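## Task

Move the white radish and the tomato out of the pan and slide both completely into the bag so they sit between its two layers. At the end every other item, the white ball included, must remain in the pan. The filled portion of the bag must rest on the table, with no more than one corner lying on an arm's base, no part of the bag in the pan, and nothing of the bag reaching beyond the table edge by more than a finger's width.

## Robot and tools

ROBOT. Two arms, left_arm and right_arm, each with six joints ordered waist, shoulder, elbow, wrist pitch, wrist yaw, wrist roll, plus a two-finger gripper. Stated joint ranges in rad: waist -2.618 to 3.054, shoulder 0.000 to 3.142, elbow 0.000 to 3.142, wrist pitch -1.571 to 1.571, wrist yaw -1.571 to 1.571, wrist roll -2.094 to 2.094; true ends may differ by about 0.059 rad. Calibrated bases in the scene frame: left_arm at (-0.019, +0.343, +0.033) m, quat_wxyz (+1.000, 0, 0, -0.008); right_arm at (-0.046, -0.254, +0.023) m, quat_wxyz (+1.000, 0, 0, +0.016). A camera stand sits behind the arms. Loose objects may occasionally get a small push from outside.

FRAMES. Scene frame: origin at table-top height halfway between the nominal bases, +x pointing out over the table, +y toward the left_arm side, +z up. Fixed cameras and the table use it. Each arm's gripper pose, velocities and targets, and its wrist camera pose, are reported in that arm's own base frame. Gripper fingers point along its +z and close along its y axis; end_effector_position is the spot between the pads, roughly 1 cm short of the tips. Reported hand positions may be off by a few cm, more when stretched.

ROW FORMAT (used by execute_actions and move). One flat list of 14 numbers, each in [-1, 1], always both arms: left waist, shoulder, elbow, wrist pitch, wrist yaw, wrist roll, left opening, then the same seven for right_arm. The six joint entries per arm are offsets, not poses: they are added to the Joint targets printed in the latest result, scaled so 1.0 equals 2.224 rad for waist, shoulder and elbow and 8.485 rad for the three wrist joints. The opening entry is absolute: +1 fully open, -1 shut. To keep an arm still, send 0 for its joints and repeat its present opening (0 is a real half-open command).

execute_actions: actions is a list of actions; each action is a list of up to 15 rows, one row per 1/30 s step; a shorter action repeats its last row to fill 15 steps. Every row in an action counts from the targets at that action's start, so a repeated offset in the next action moves further. Joint speed and lead limits mean big offsets may need several actions. An action asking a joint more than 0.059 rad outside its range is rejected for both arms; a malformed first action rejects the call. cameras: list of names, ["all"], or []; an empty actions list returns all images by default and shows the scene number and task.

move: target is one row or a list of up to 15 rows; every row's offsets count from the same current Joint targets. Joints travel together on smooth paths (gripper paths curve), minimum 0.5 s, cut off after 10 s total. speed: rad/s of the joint with the longest way, 0.01 to 12.57, default 0.5, one value or one per target. blend: rad, corner rounding per target, 0 means stop. opening_speed: rate of the opening command per second on the -1..+1 scale, at least 0.2; use it for soft or fragile items. grip_force: newtons per pad, 10 to 50, one value or one per arm, persists; lower force closes slowly. blocking=false returns after about 0.5 s while the move continues. The result adds a move: line such as done, off_target, moving, held or fault, plus limits=held when steps were withheld. Moves do not avoid obstacles or the other arm.

wait: seconds 0 to 10; arms hold their last command; a running move keeps going. stop: brakes the running move. zoom_image: camera (one of cam_head_left, cam_head_right, cam_high, cam_low, cam_left_wrist, cam_right_wrist, each 896x504) and region [x0, y0, x1, y1] in pixels from the top-left, at most 504 on a side, from that camera's newest image. finished_scene: scene = current scene number; irreversible, moves to the next scene.

RESULTS. Joint positions (rad) and Joint velocities (rad/s) per arm in joint order, last entry the finger-pad gap in m (0.094 fully open). Joint targets: the base your next offsets add to. grip_measured: finger opening on the command scale, reading a bit wide when empty and narrower than a squeezed part; fingers follow the command without showing contact, and force rises sharply below first touch. Joint torques include gravity, offsets and noise; shoulder, elbow and wrist-pitch readings wrap at ±28 N m. Other lines: joint sent to its limit, joint command not followed (clearance check altered targets), Tool commands, MOTOR HOT, OVER-TEMPERATURE FAULT (that arm folds and idles).

AVOID. Dropping items or releasing them while moving, slamming or fast hits, hard pushes on fixed or heavy things, any notable contact between the two arms (including one gripper closing on the other's fingers), and anything leaving the table. Crushing soft produce: close slowly with lowered grip_force. Long holds or stretched poses heat motors. If an arm keeps pressing or gets dragged, command its targets back past its measured positions. Arm stops cost, so move gently.

Each tool is called after ">>>" as name(argument=value, ...) on one line, values as JSON.

## Session

>>> execute_actions(actions=[])

Scene clock: 0.00 s.
left_arm: end_effector_position=(+0.3974, +0.0047, +0.0922) grip_measured=+1.000 end_effector_quat_wxyz=(+0.578, -0.041, +0.815, -0.009) | right_arm: end_effector_position=(+0.3882, -0.0036, +0.0938) grip_measured=+1.000 end_effector_quat_wxyz=(+0.584, +0.004, +0.812, -0.010)
Joint positions: left_arm=[-0.004 1.548 0.371 0.839 -0.036 -0.079 0.094] | right_arm=[0 1.515 0.33 0.862 0.022 -0.005 0.094]
Joint velocities: within noise
Joint torques (N m): no reading
Heat: left arm: 25 °C; right arm: 28 °C.
Joint targets: left_arm=[-0.004 1.545 0.375 0.833 -0.036 -0.079] | right_arm=[0.000 1.507 0.340 0.875 0.022 -0.005]
Tool commands: left_gripper/opening=+1.0 right_gripper/opening=+1.0

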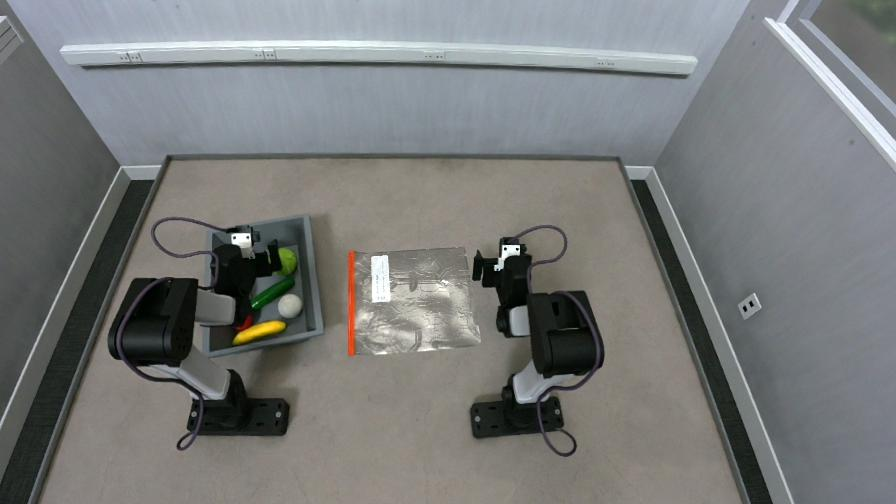

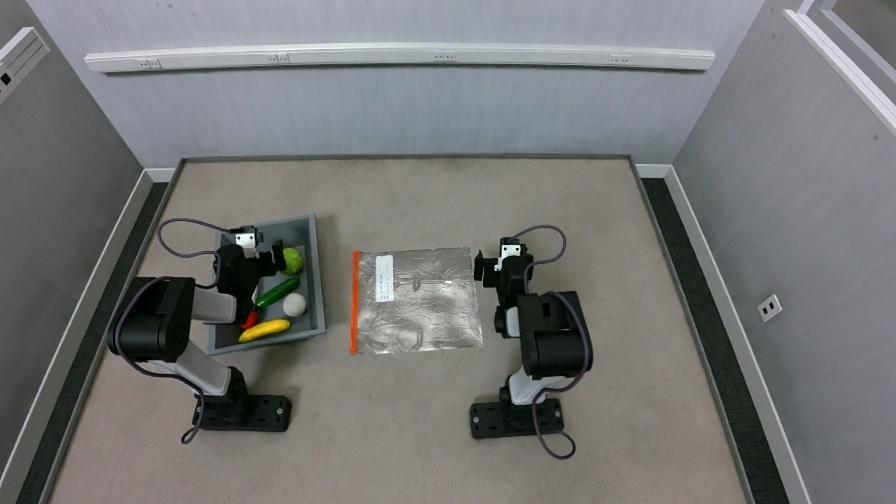

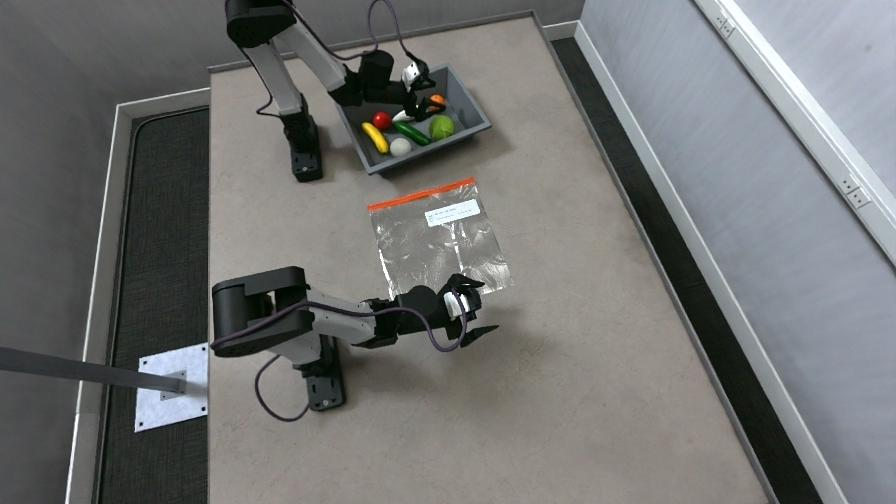

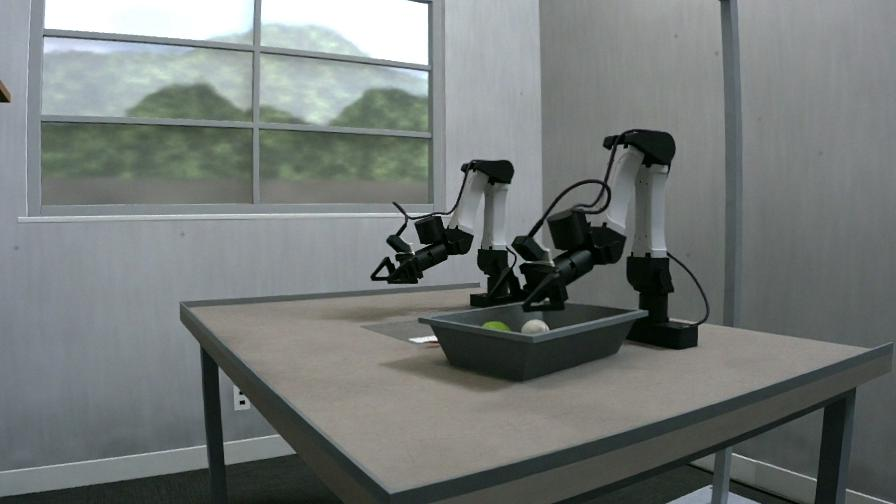

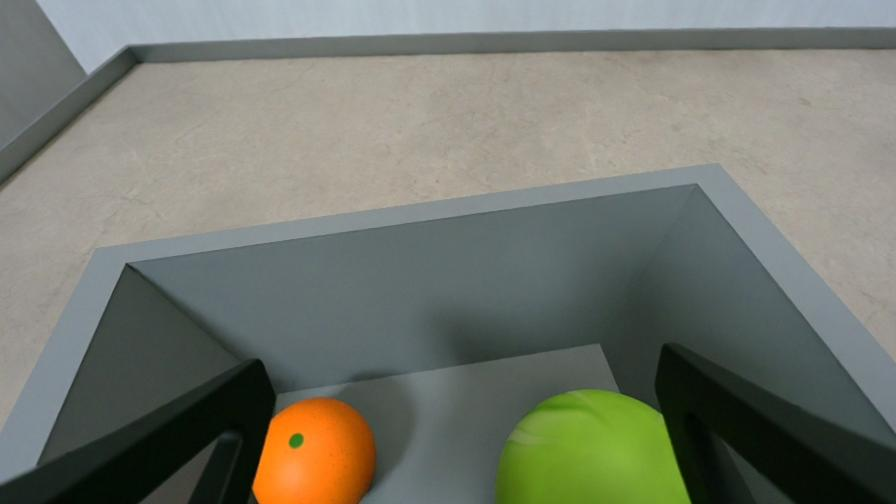

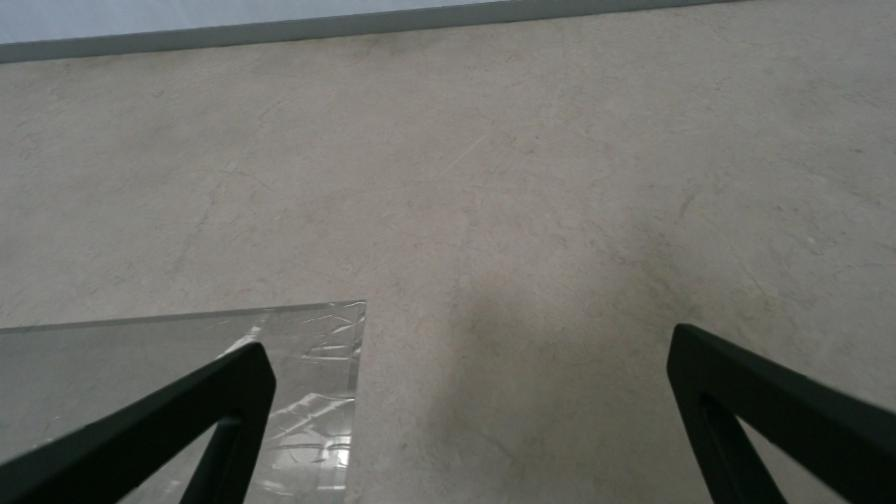

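>>> zoom_image(camera="cam_high", region=[330, 50, 530, 310])

>>> zoom_image(camera="cam_head_left", region=[180, 200, 500, 380])

>>> zoom_image(camera="cam_low", region=[340, 290, 480, 370])

Scaled by 1.938 from the camera's 896x504 image, which has a finer 1280x720 frame.

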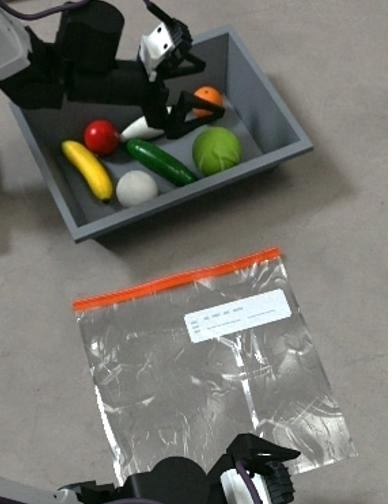

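Scaled by 1.575 from the camera's 896x504 image, which has a finer 1280x720 frame.

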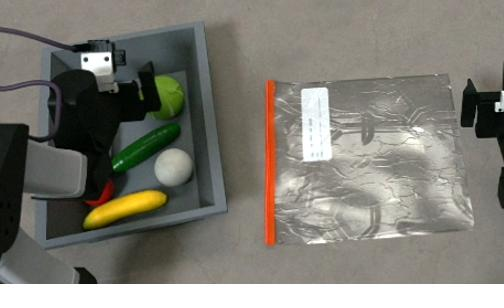

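Scaled by 3.600 from the camera's 896x504 image, which has a finer 1280x720 frame.

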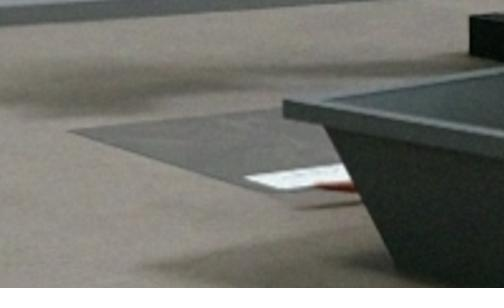

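>>> move(target=[[0,0,0.419,0,0,0,1,0,0,0.135,0,0,0,1],[0,0.008,0.419,-0.2532,0.1068,0.0093,1,0,0,0.135,0,0,0,1]], blend=0.2, speed=0.8, cameras=["all"])

Scene clock: 8.67 s.
left_arm: end_effector_position=(+0.2669, -0.1324, +0.1843) grip_measured=+1.000 end_effector_quat_wxyz=(+0.000, -0.002, +0.910, -0.415) | right_arm: end_effector_position=(+0.4520, -0.0036, +0.2113) grip_measured=+1.000 end_effector_quat_wxyz=(+0.692, +0.006, +0.722, -0.009)
Joint positions: left_arm=[-0.004 1.548 1.288 -1.303 0.856 -0.013 0.094] | right_arm=[0 1.515 0.613 0.86 0.022 -0.005 0.094]
Joint torques (N m): left_arm=[0.23 -4.75 8.91 0.29 0.59 0.12] | right_arm=[0.03 -6.6 9.09 2.02 -0.02 0.04]
Heat: left arm: 28 °C; right arm: 28 °C.
Joint targets: left_arm=[-0.004 1.562 1.307 -1.316 0.870 0.000] | right_arm=[0.000 1.507 0.641 0.875 0.022 -0.005]
move: done

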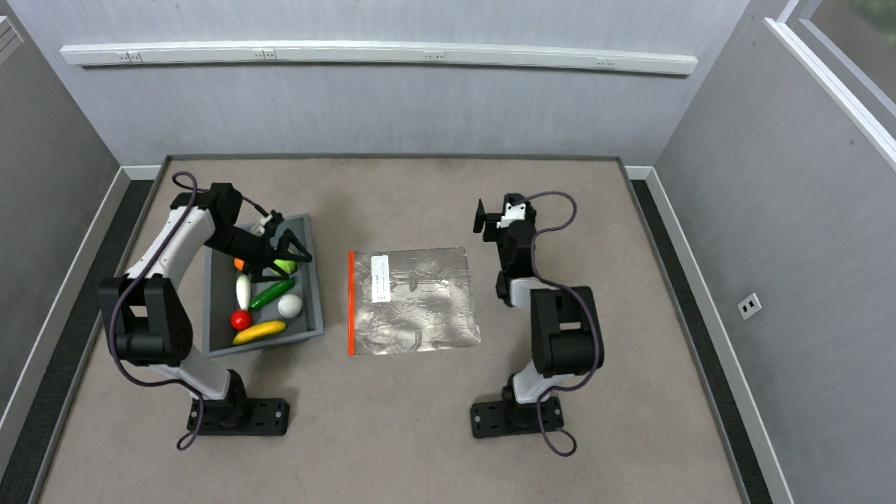

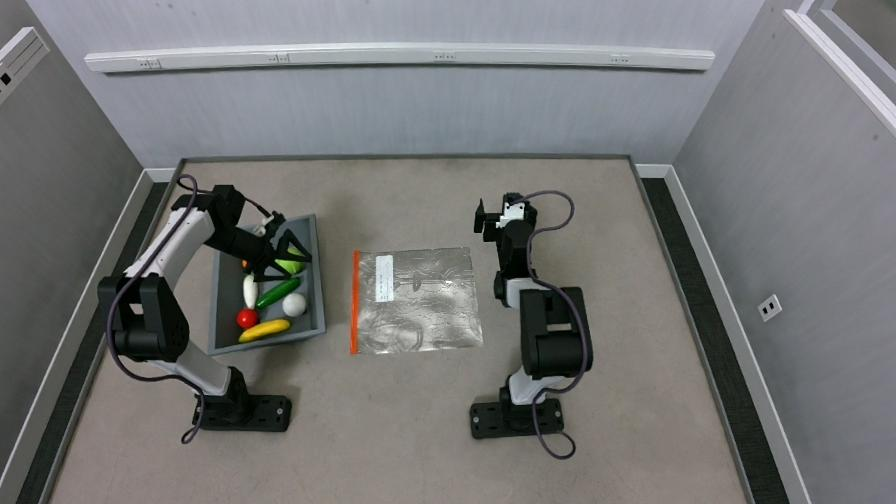

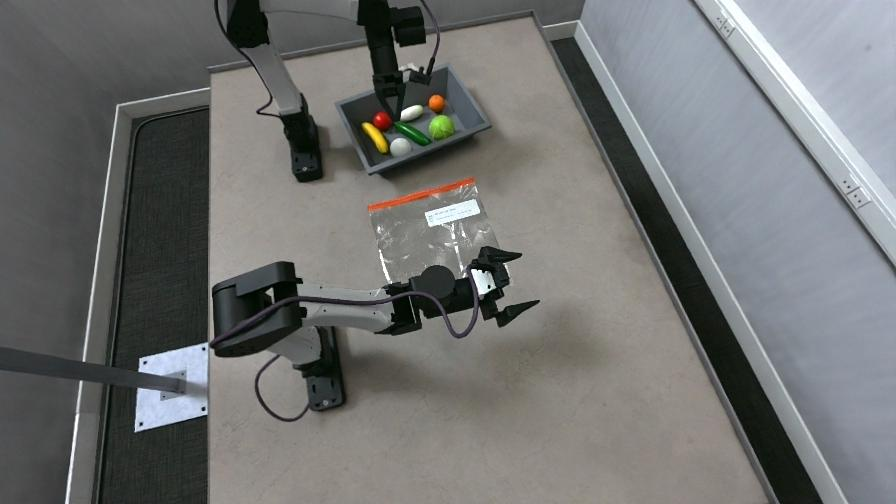

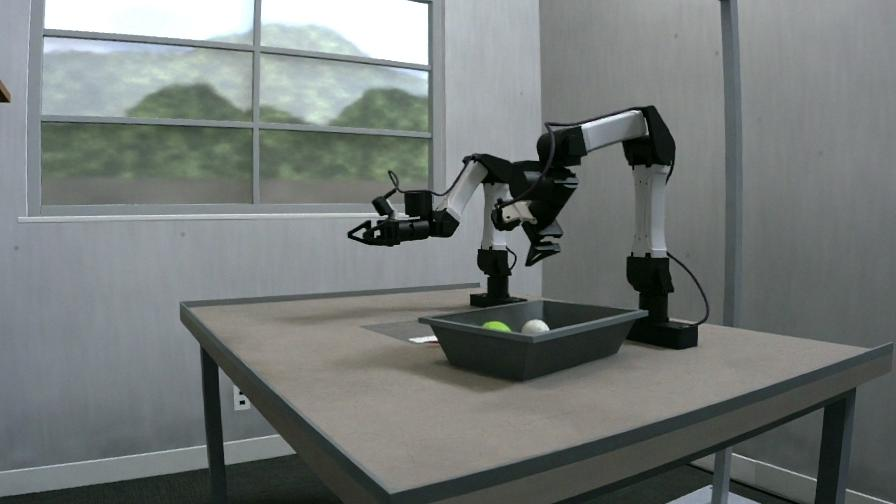

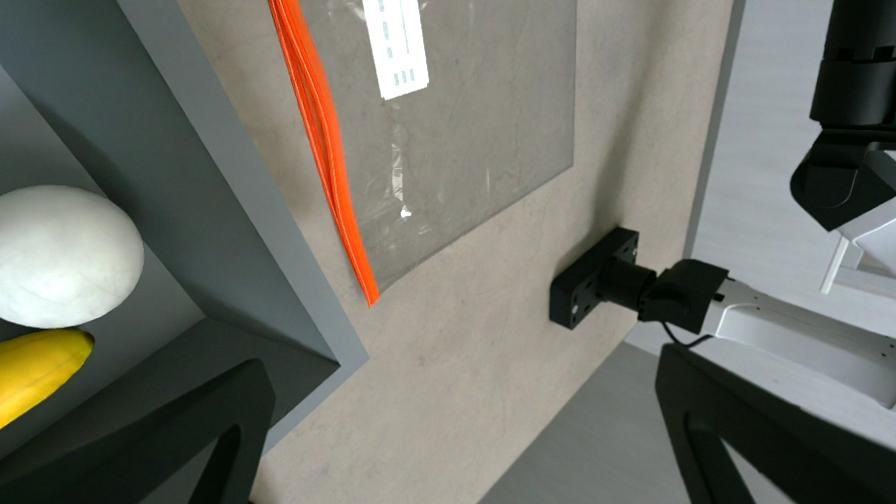

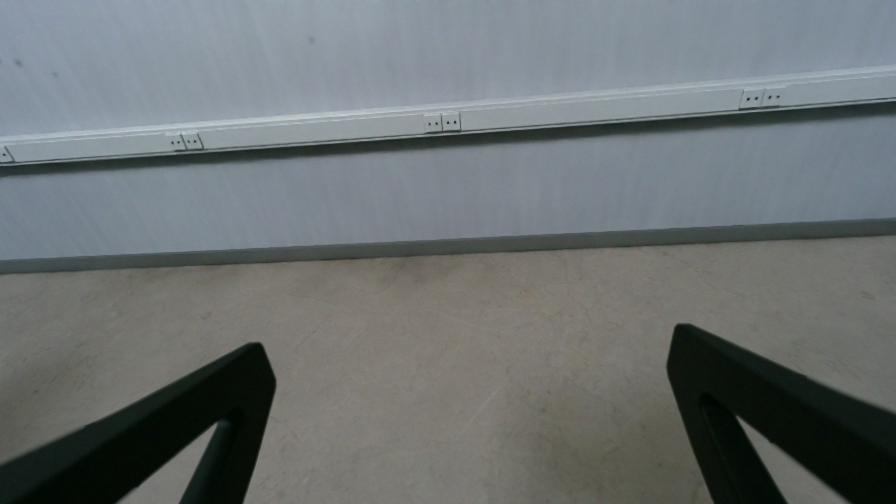

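>>> zoom_image(camera="cam_left_wrist", region=[240, 0, 600, 320])

>>> zoom_image(camera="cam_high", region=[330, 60, 530, 290])

Scaled by 1.400 from the camera's 896x504 image, which has a finer 1280x720 frame.

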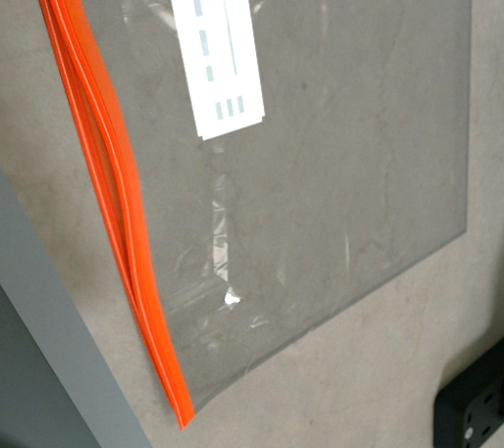

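Scaled by 2.191 from the camera's 896x504 image, which has a finer 1280x720 frame.

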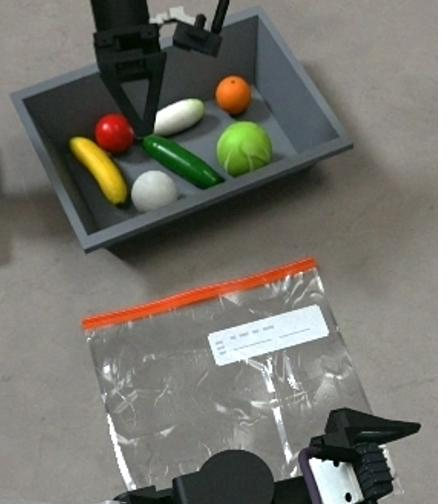

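>>> move(target=[0.1601,0.04,0.0259,0.0038,-0.1025,0.0172,1,0,0,0,0,0,0,1], speed=0.8, cameras=["all"])

Scene clock: 13.87 s.
left_arm: end_effector_position=(+0.2692, +0.0951, +0.1157) grip_measured=+1.000 end_effector_quat_wxyz=(-0.005, -0.108, +0.994, -0.010) | right_arm: end_effector_position=(+0.4520, -0.0036, +0.2113) grip_measured=+1.000 end_effector_quat_wxyz=(+0.692, +0.006, +0.722, -0.009)
Joint positions: left_arm=[0.35 1.636 1.344 -1.293 0.017 0.133 0.094] | right_arm=[0 1.515 0.613 0.86 0.022 -0.005 0.094]
Joint torques (N m): left_arm=[0.42 -5.45 9.01 0.47 -0.11 0.07] | right_arm=[0.02 -6.6 9.06 2.01 -0.02 0.04]
Heat: left arm: 27 °C; right arm: 29 °C.
Joint targets: left_arm=[0.352 1.652 1.365 -1.283 0.000 0.146] | right_arm=[0.000 1.507 0.641 0.875 0.022 -0.005]
move: done

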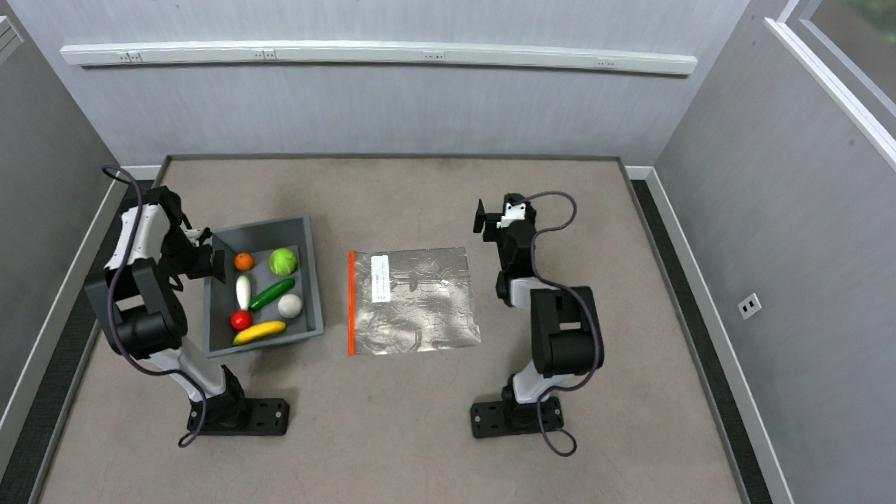

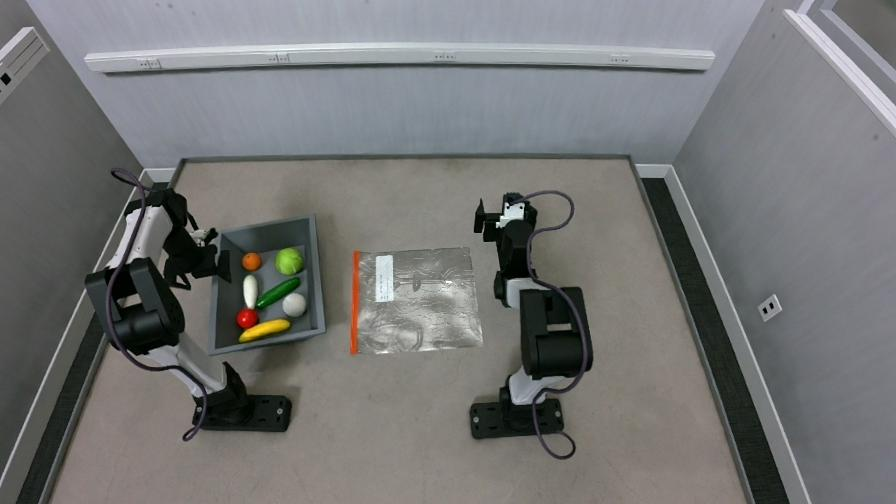

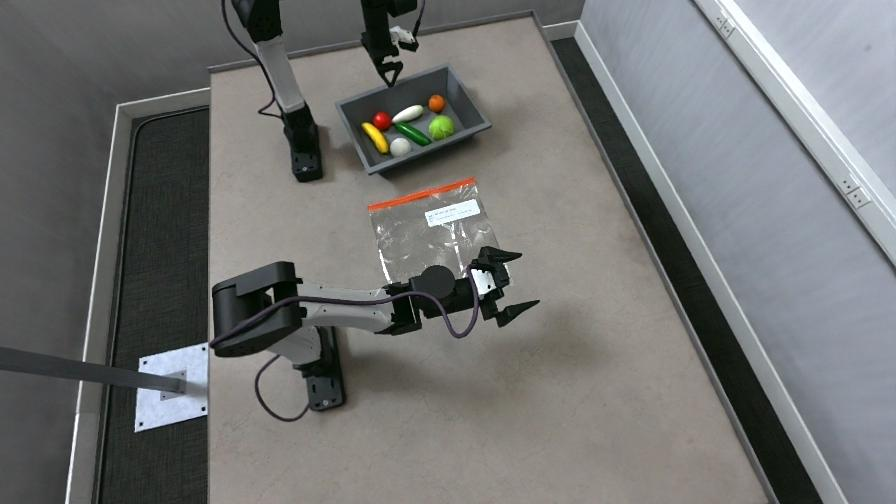

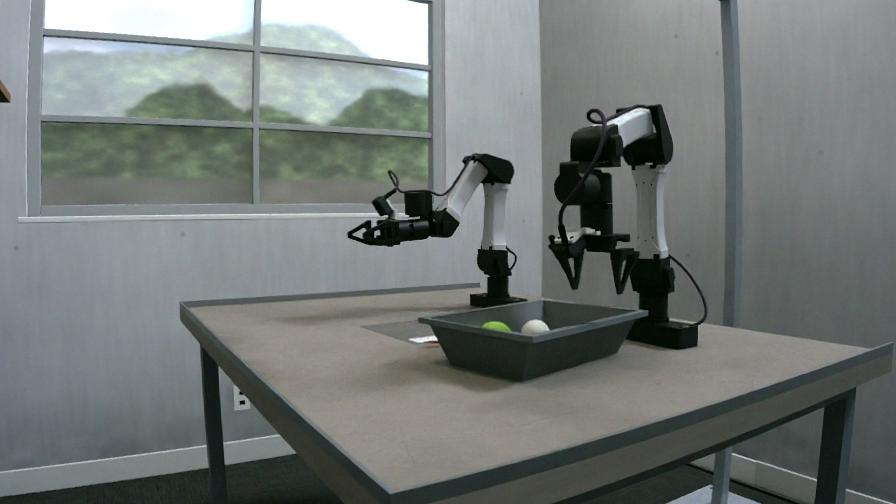

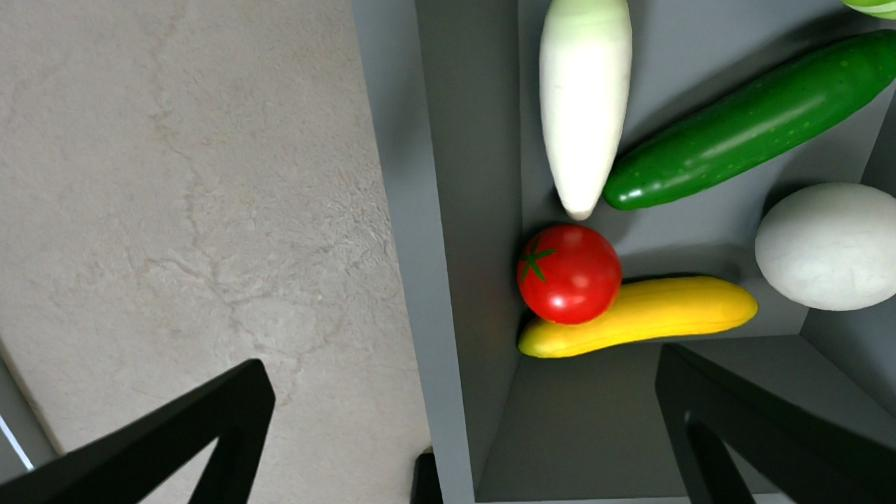

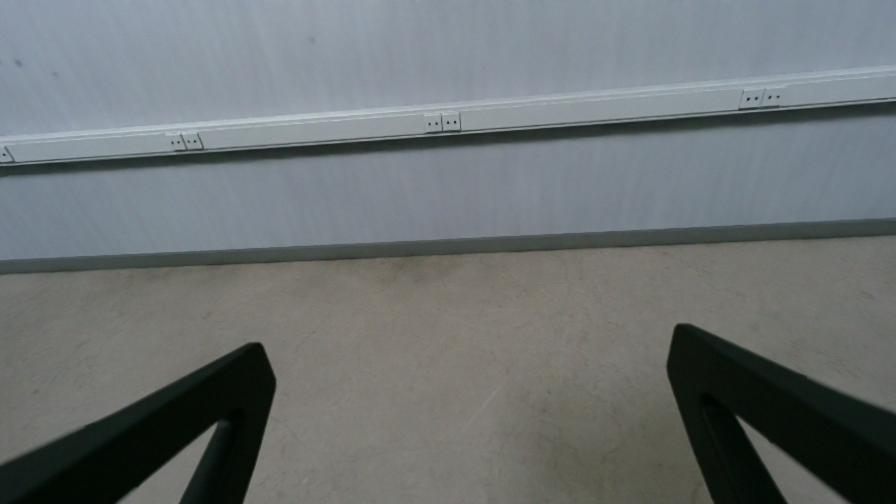

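>>> move(target=[0,0.0272,-0.1155,0.0373,0,-0.0172,1,0,0,0,0,0,0,1], speed=0.3, cameras=["cam_head_left","cam_high","cam_low","cam_left_wrist"])

Scene clock: 18.00 s.
left_arm: end_effector_position=(+0.2775, +0.0983, +0.0431) grip_measured=+1.000 end_effector_quat_wxyz=(+0.007, -0.168, +0.986, -0.007) | right_arm: end_effector_position=(+0.4520, -0.0036, +0.2113) grip_measured=+1.000 end_effector_quat_wxyz=(+0.692, +0.006, +0.722, -0.009)
Joint positions: left_arm=[0.35 1.698 1.117 -0.978 0.015 0.012 0.094] | right_arm=[0 1.515 0.613 0.86 0.022 -0.005 0.094]
Joint torques (N m): left_arm=[0.38 -5.91 5.7 0.57 -0.13 -0.14] | right_arm=[0.05 -6.63 9.09 2.02 -0.02 0.04]
Heat: left arm: 27 °C; right arm: 29 °C.
Joint targets: left_arm=[0.352 1.712 1.108 -0.967 0.000 0.000] | right_arm=[0.000 1.507 0.641 0.875 0.022 -0.005]
move: done
Images, in order (width x height): cam_head_left 896x504, cam_high 896x504, cam_low 896x504, cam_left_wrist 896x504.

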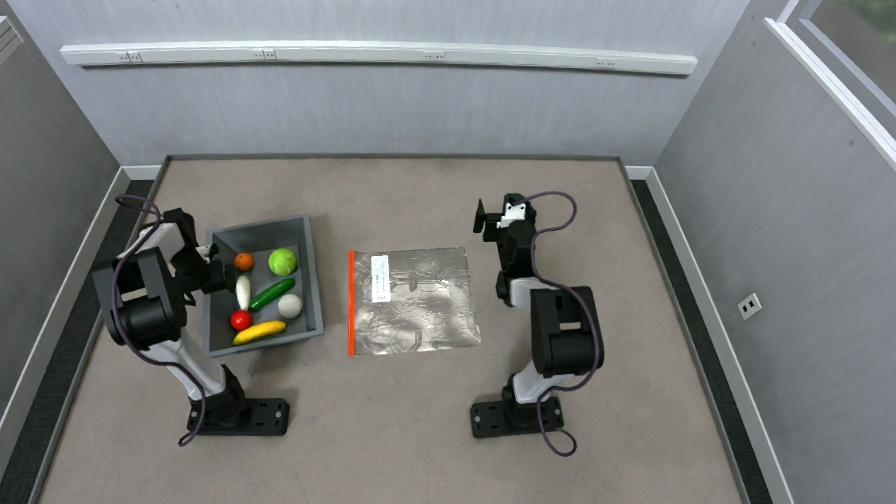

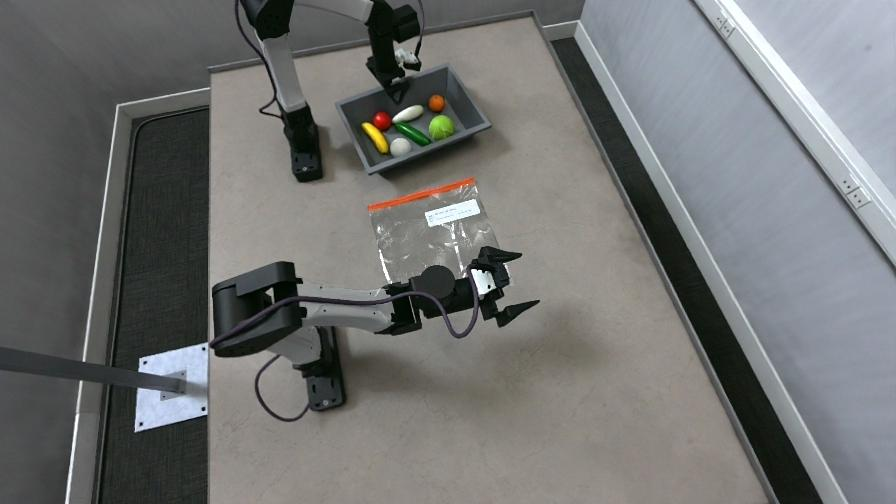

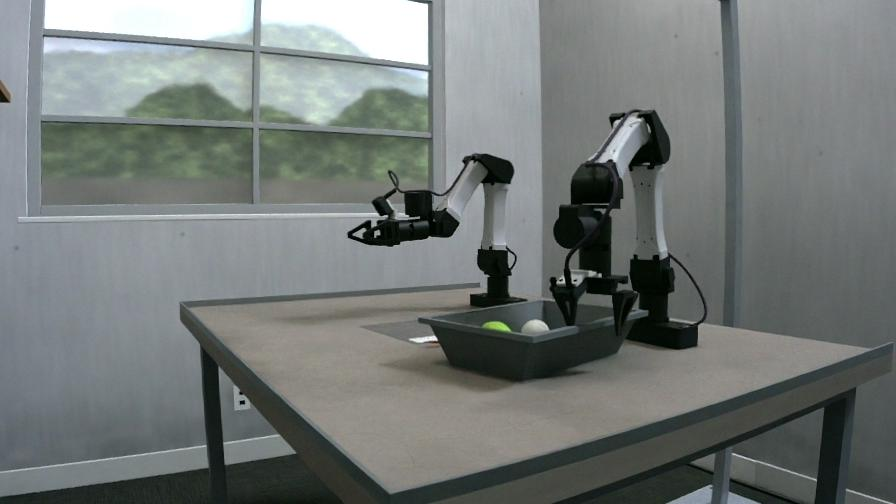

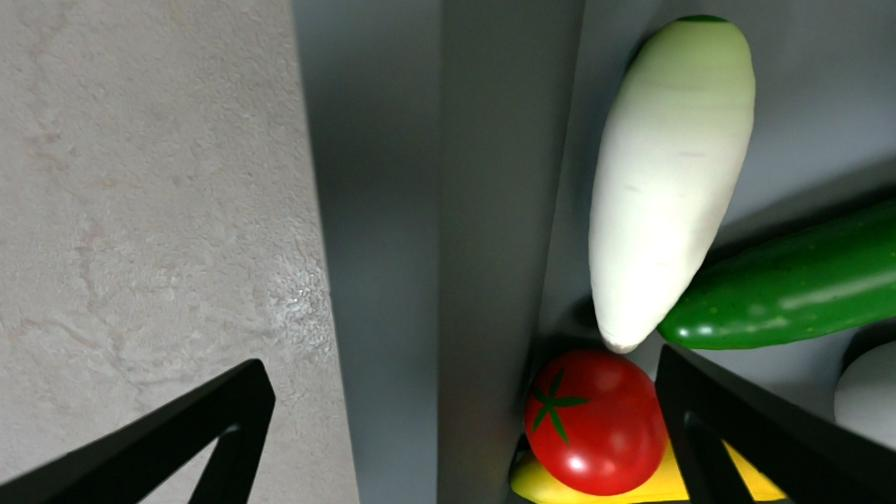

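>>> move(target=[0,0,0,0,0,0,-0.8,0,0,0,0,0,0,1], grip_force=[30,50], opening_speed=0.6, cameras=["cam_left_wrist"])

Scene clock: 22.53 s.
left_arm: end_effector_position=(+0.2770, +0.0986, +0.0430) grip_measured=-0.453 end_effector_quat_wxyz=(+0.007, -0.167, +0.986, -0.005) | right_arm: end_effector_position=(+0.4520, -0.0036, +0.2113) grip_measured=+1.000 end_effector_quat_wxyz=(+0.692, +0.006, +0.722, -0.009)
Joint positions: left_arm=[0.35 1.698 1.117 -0.979 0.013 0.013 0.026] | right_arm=[0 1.515 0.613 0.86 0.022 -0.005 0.094]
Joint torques (N m): left_arm=[0.43 -5.94 5.71 0.57 -0.11 -0.17] | right_arm=[0.02 -6.58 9.09 2.01 -0.03 0.04]
Heat: left arm: 27 °C; right arm: 29 °C.
Joint targets: left_arm=[0.352 1.712 1.108 -0.967 0.000 0.000] | right_arm=[0.000 1.507 0.641 0.875 0.022 -0.005]
grip_force (N): 30, 50
move: done
Images, in order (width x height): cam_left_wrist 896x504.

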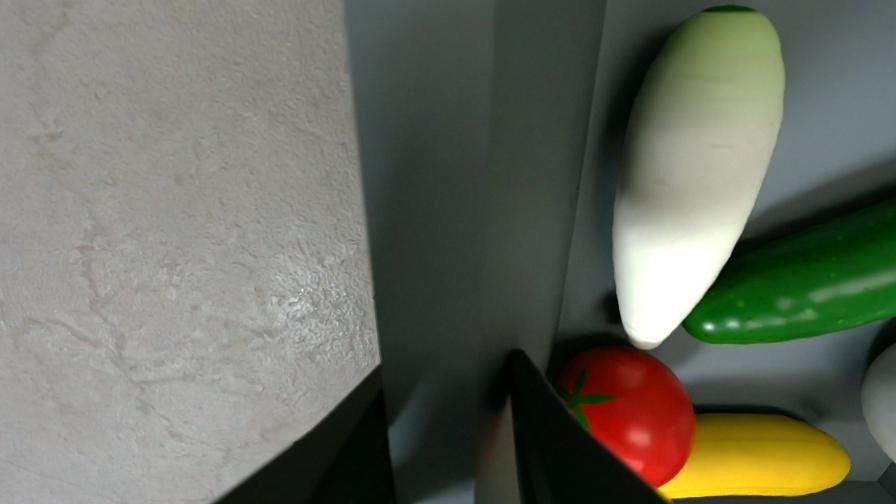

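>>> move(target=[[0.0893,0.052,0.0634,-0.0029,0,0.0247,-0.8,0,0,0,0,0,0,1],[0.1626,0.1195,0.155,-0.0093,0,0.0443,-0.8,0,0,0,0,0,0,1]], blend=0.1, speed=0.2, cameras=["cam_head_left","cam_high","cam_low","cam_left_wrist"])

Scene clock: 25.80 s.
left_arm: end_effector_position=(+0.2808, +0.2204, +0.0447) grip_measured=-0.503 end_effector_quat_wxyz=(+0.012, -0.163, +0.986, -0.033) | right_arm: end_effector_position=(+0.4520, -0.0036, +0.2113) grip_measured=+1.000 end_effector_quat_wxyz=(+0.692, +0.006, +0.722, -0.009)
Joint positions: left_arm=[0.699 1.946 1.437 -1.075 0.069 0.372 0.023] | right_arm=[0 1.515 0.613 0.86 0.022 -0.005 0.094]
Joint torques (N m): left_arm=[1.33 -6.79 8.2 0.69 -0.57 -0.02] | right_arm=[0.03 -6.6 9.09 2.02 -0.03 0.04]
Heat: left arm: 28 °C; right arm: 30 °C.
Joint targets: left_arm=[0.714 1.978 1.453 -1.046 0.000 0.376] | right_arm=[0.000 1.507 0.641 0.875 0.022 -0.005]
grip_force (N): 30, 50
move: off_target (left_arm); left_arm: the wrist yaw is farthest, 0.069 rad from its target
Images, in order (width x height): cam_head_left 896x504, cam_high 896x504, cam_low 896x504, cam_left_wrist 896x504.

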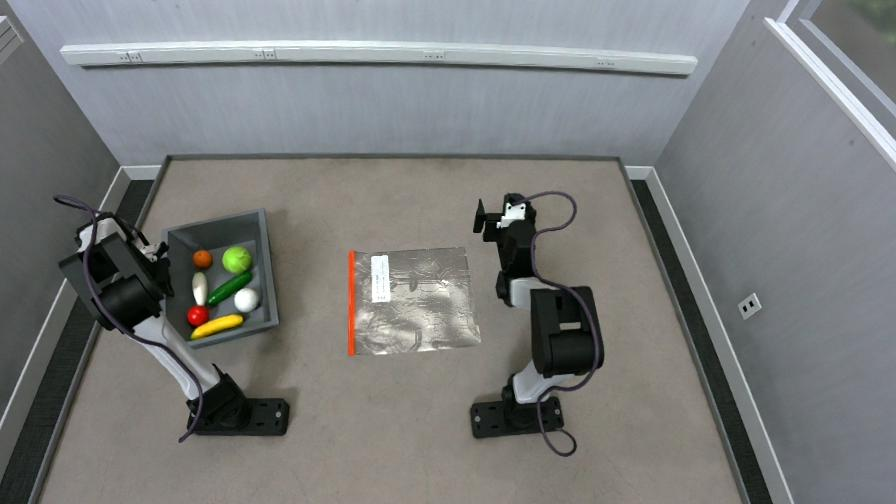

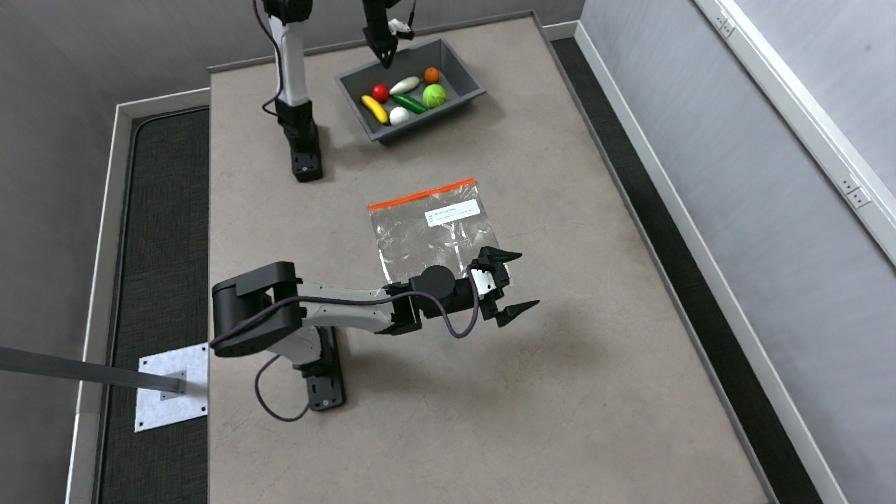

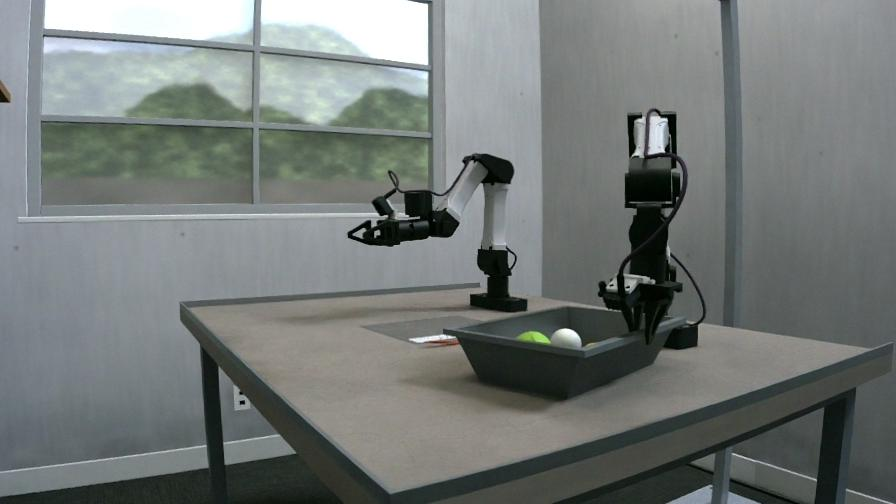

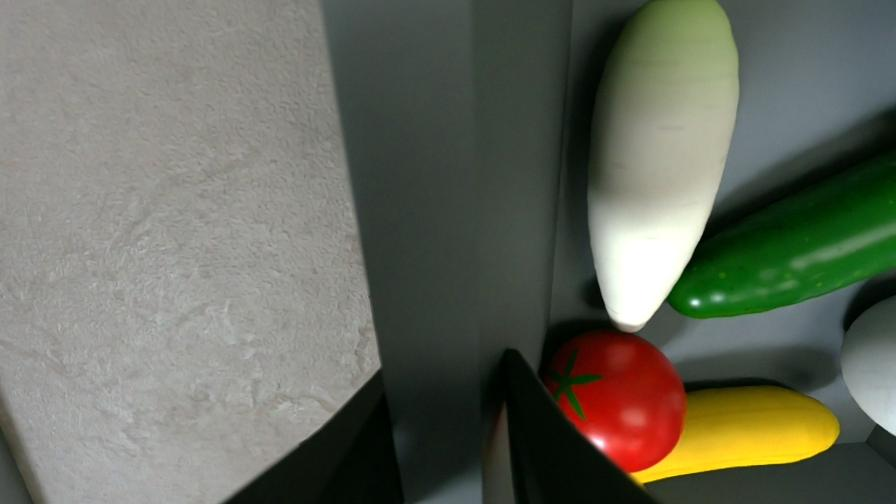

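>>> move(target=[[0,0,0,0,0,0,0.0,0,0,0,0,0,0,1],[0,-0.0187,0.1185,-0.0359,0,0,0.0,0,0,0,0,0,0,1]], speed=0.4, grip_force=[50,50], opening_speed=1, cameras=["cam_head_left","cam_left_wrist"])

Scene clock: 28.67 s.
left_arm: end_effector_position=(+0.2799, +0.2344, +0.1055) grip_measured=-0.002 end_effector_quat_wxyz=(-0.007, -0.166, +0.986, -0.014) | right_arm: end_effector_position=(+0.4520, -0.0036, +0.2113) grip_measured=+1.000 end_effector_quat_wxyz=(+0.692, +0.006, +0.722, -0.009)
Joint positions: left_arm=[0.705 1.957 1.698 -1.338 0.016 0.372 0.047] | right_arm=[0 1.515 0.613 0.86 0.022 -0.005 0.094]
Joint torques (N m): left_arm=[0.9 -11.08 8.65 0.19 -0.11 -0.01] | right_arm=[0.02 -6.61 9.06 2.02 -0.02 0.04]
Heat: left arm: 28 °C; right arm: 30 °C.
Joint targets: left_arm=[0.714 1.936 1.716 -1.351 0.000 0.376] | right_arm=[0.000 1.507 0.641 0.875 0.022 -0.005]
move: done
Images, in order (width x height): cam_head_left 896x504, cam_left_wrist 896x504.

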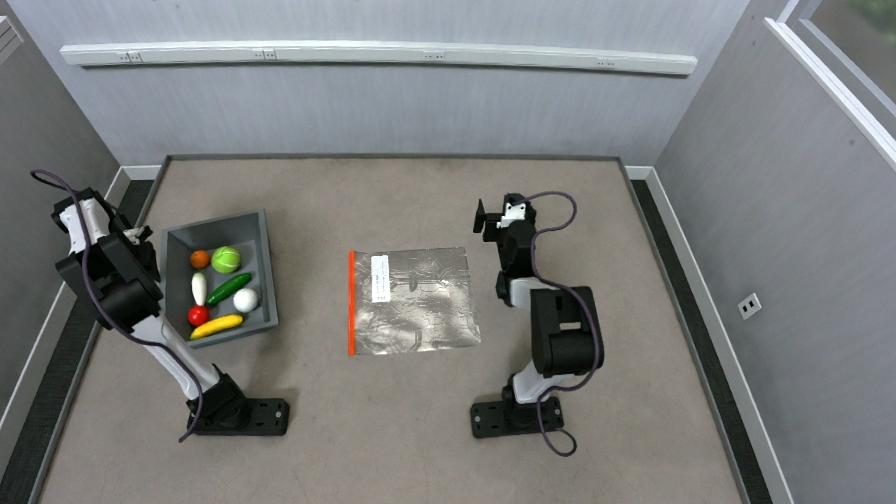

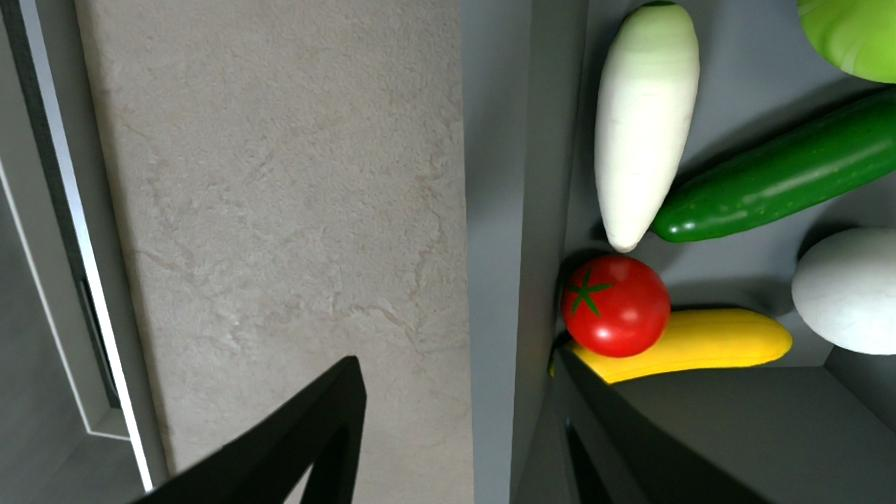

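>>> move(target=[[-0.1861,-0.1142,-0.0796,-0.0091,0.0471,-0.0266,0.6,0,0,0,0,0,0,1],[-0.3696,-0.0233,-0.3336,0.0814,0.107,-0.0443,0.6,0,0,0,0,0,0,1]], speed=0.8, blend=0.2, cameras=["cam_head_left","cam_high","cam_low","cam_left_wrist"])

Scene clock: 32.83 s.
left_arm: end_effector_position=(+0.2852, -0.1685, +0.0327) grip_measured=+0.598 end_effector_quat_wxyz=(-0.015, +0.055, +0.897, -0.438) | right_arm: end_effector_position=(+0.4520, -0.0036, +0.2113) grip_measured=+1.000 end_effector_quat_wxyz=(+0.692, +0.006, +0.722, -0.009)
Joint positions: left_arm=[-0.107 1.87 0.983 -0.67 0.908 0.01 0.075] | right_arm=[0 1.515 0.613 0.86 0.022 -0.005 0.094]
Joint torques (N m): left_arm=[0.09 -6.6 4.85 0.55 0.48 -0.08] | right_arm=[0.03 -6.6 9.06 2.02 -0.03 0.03]
Heat: left arm: 28 °C; right arm: 30 °C.
Joint targets: left_arm=[-0.108 1.884 0.974 -0.660 0.908 0.000] | right_arm=[0.000 1.507 0.641 0.875 0.022 -0.005]
move: done
Images, in order (width x height): cam_head_left 896x504, cam_high 896x504, cam_low 896x504, cam_left_wrist 896x504.

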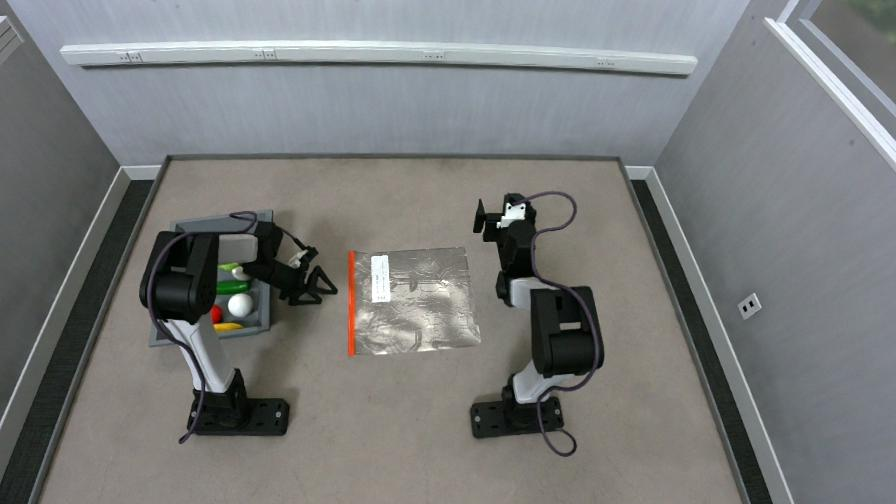

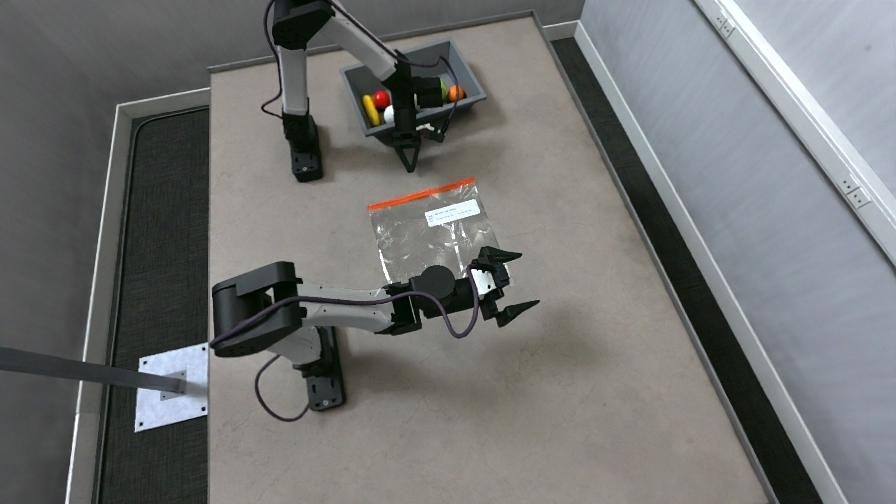

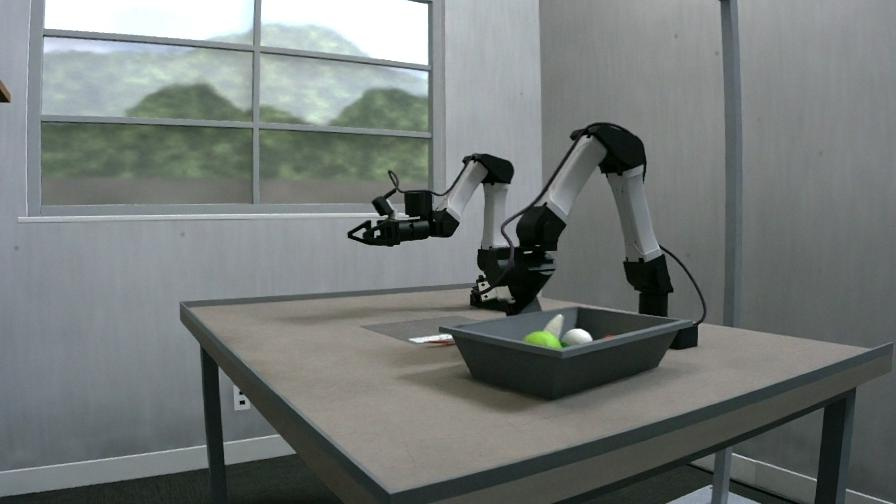

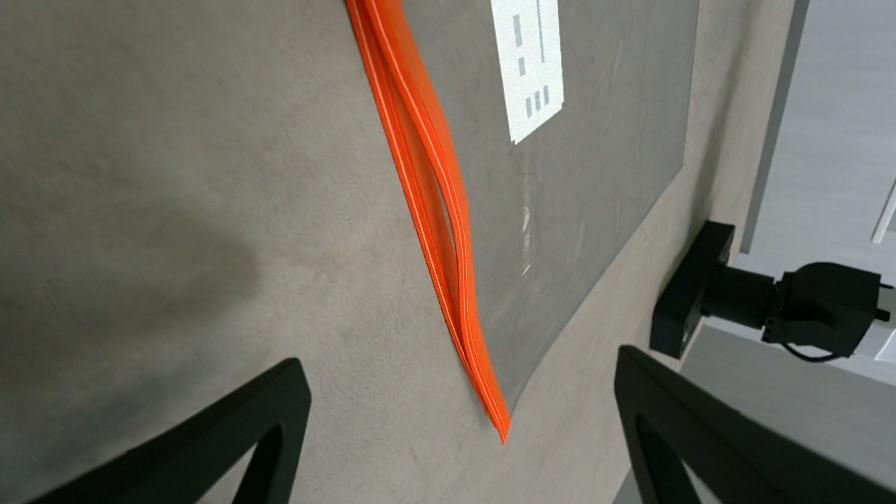

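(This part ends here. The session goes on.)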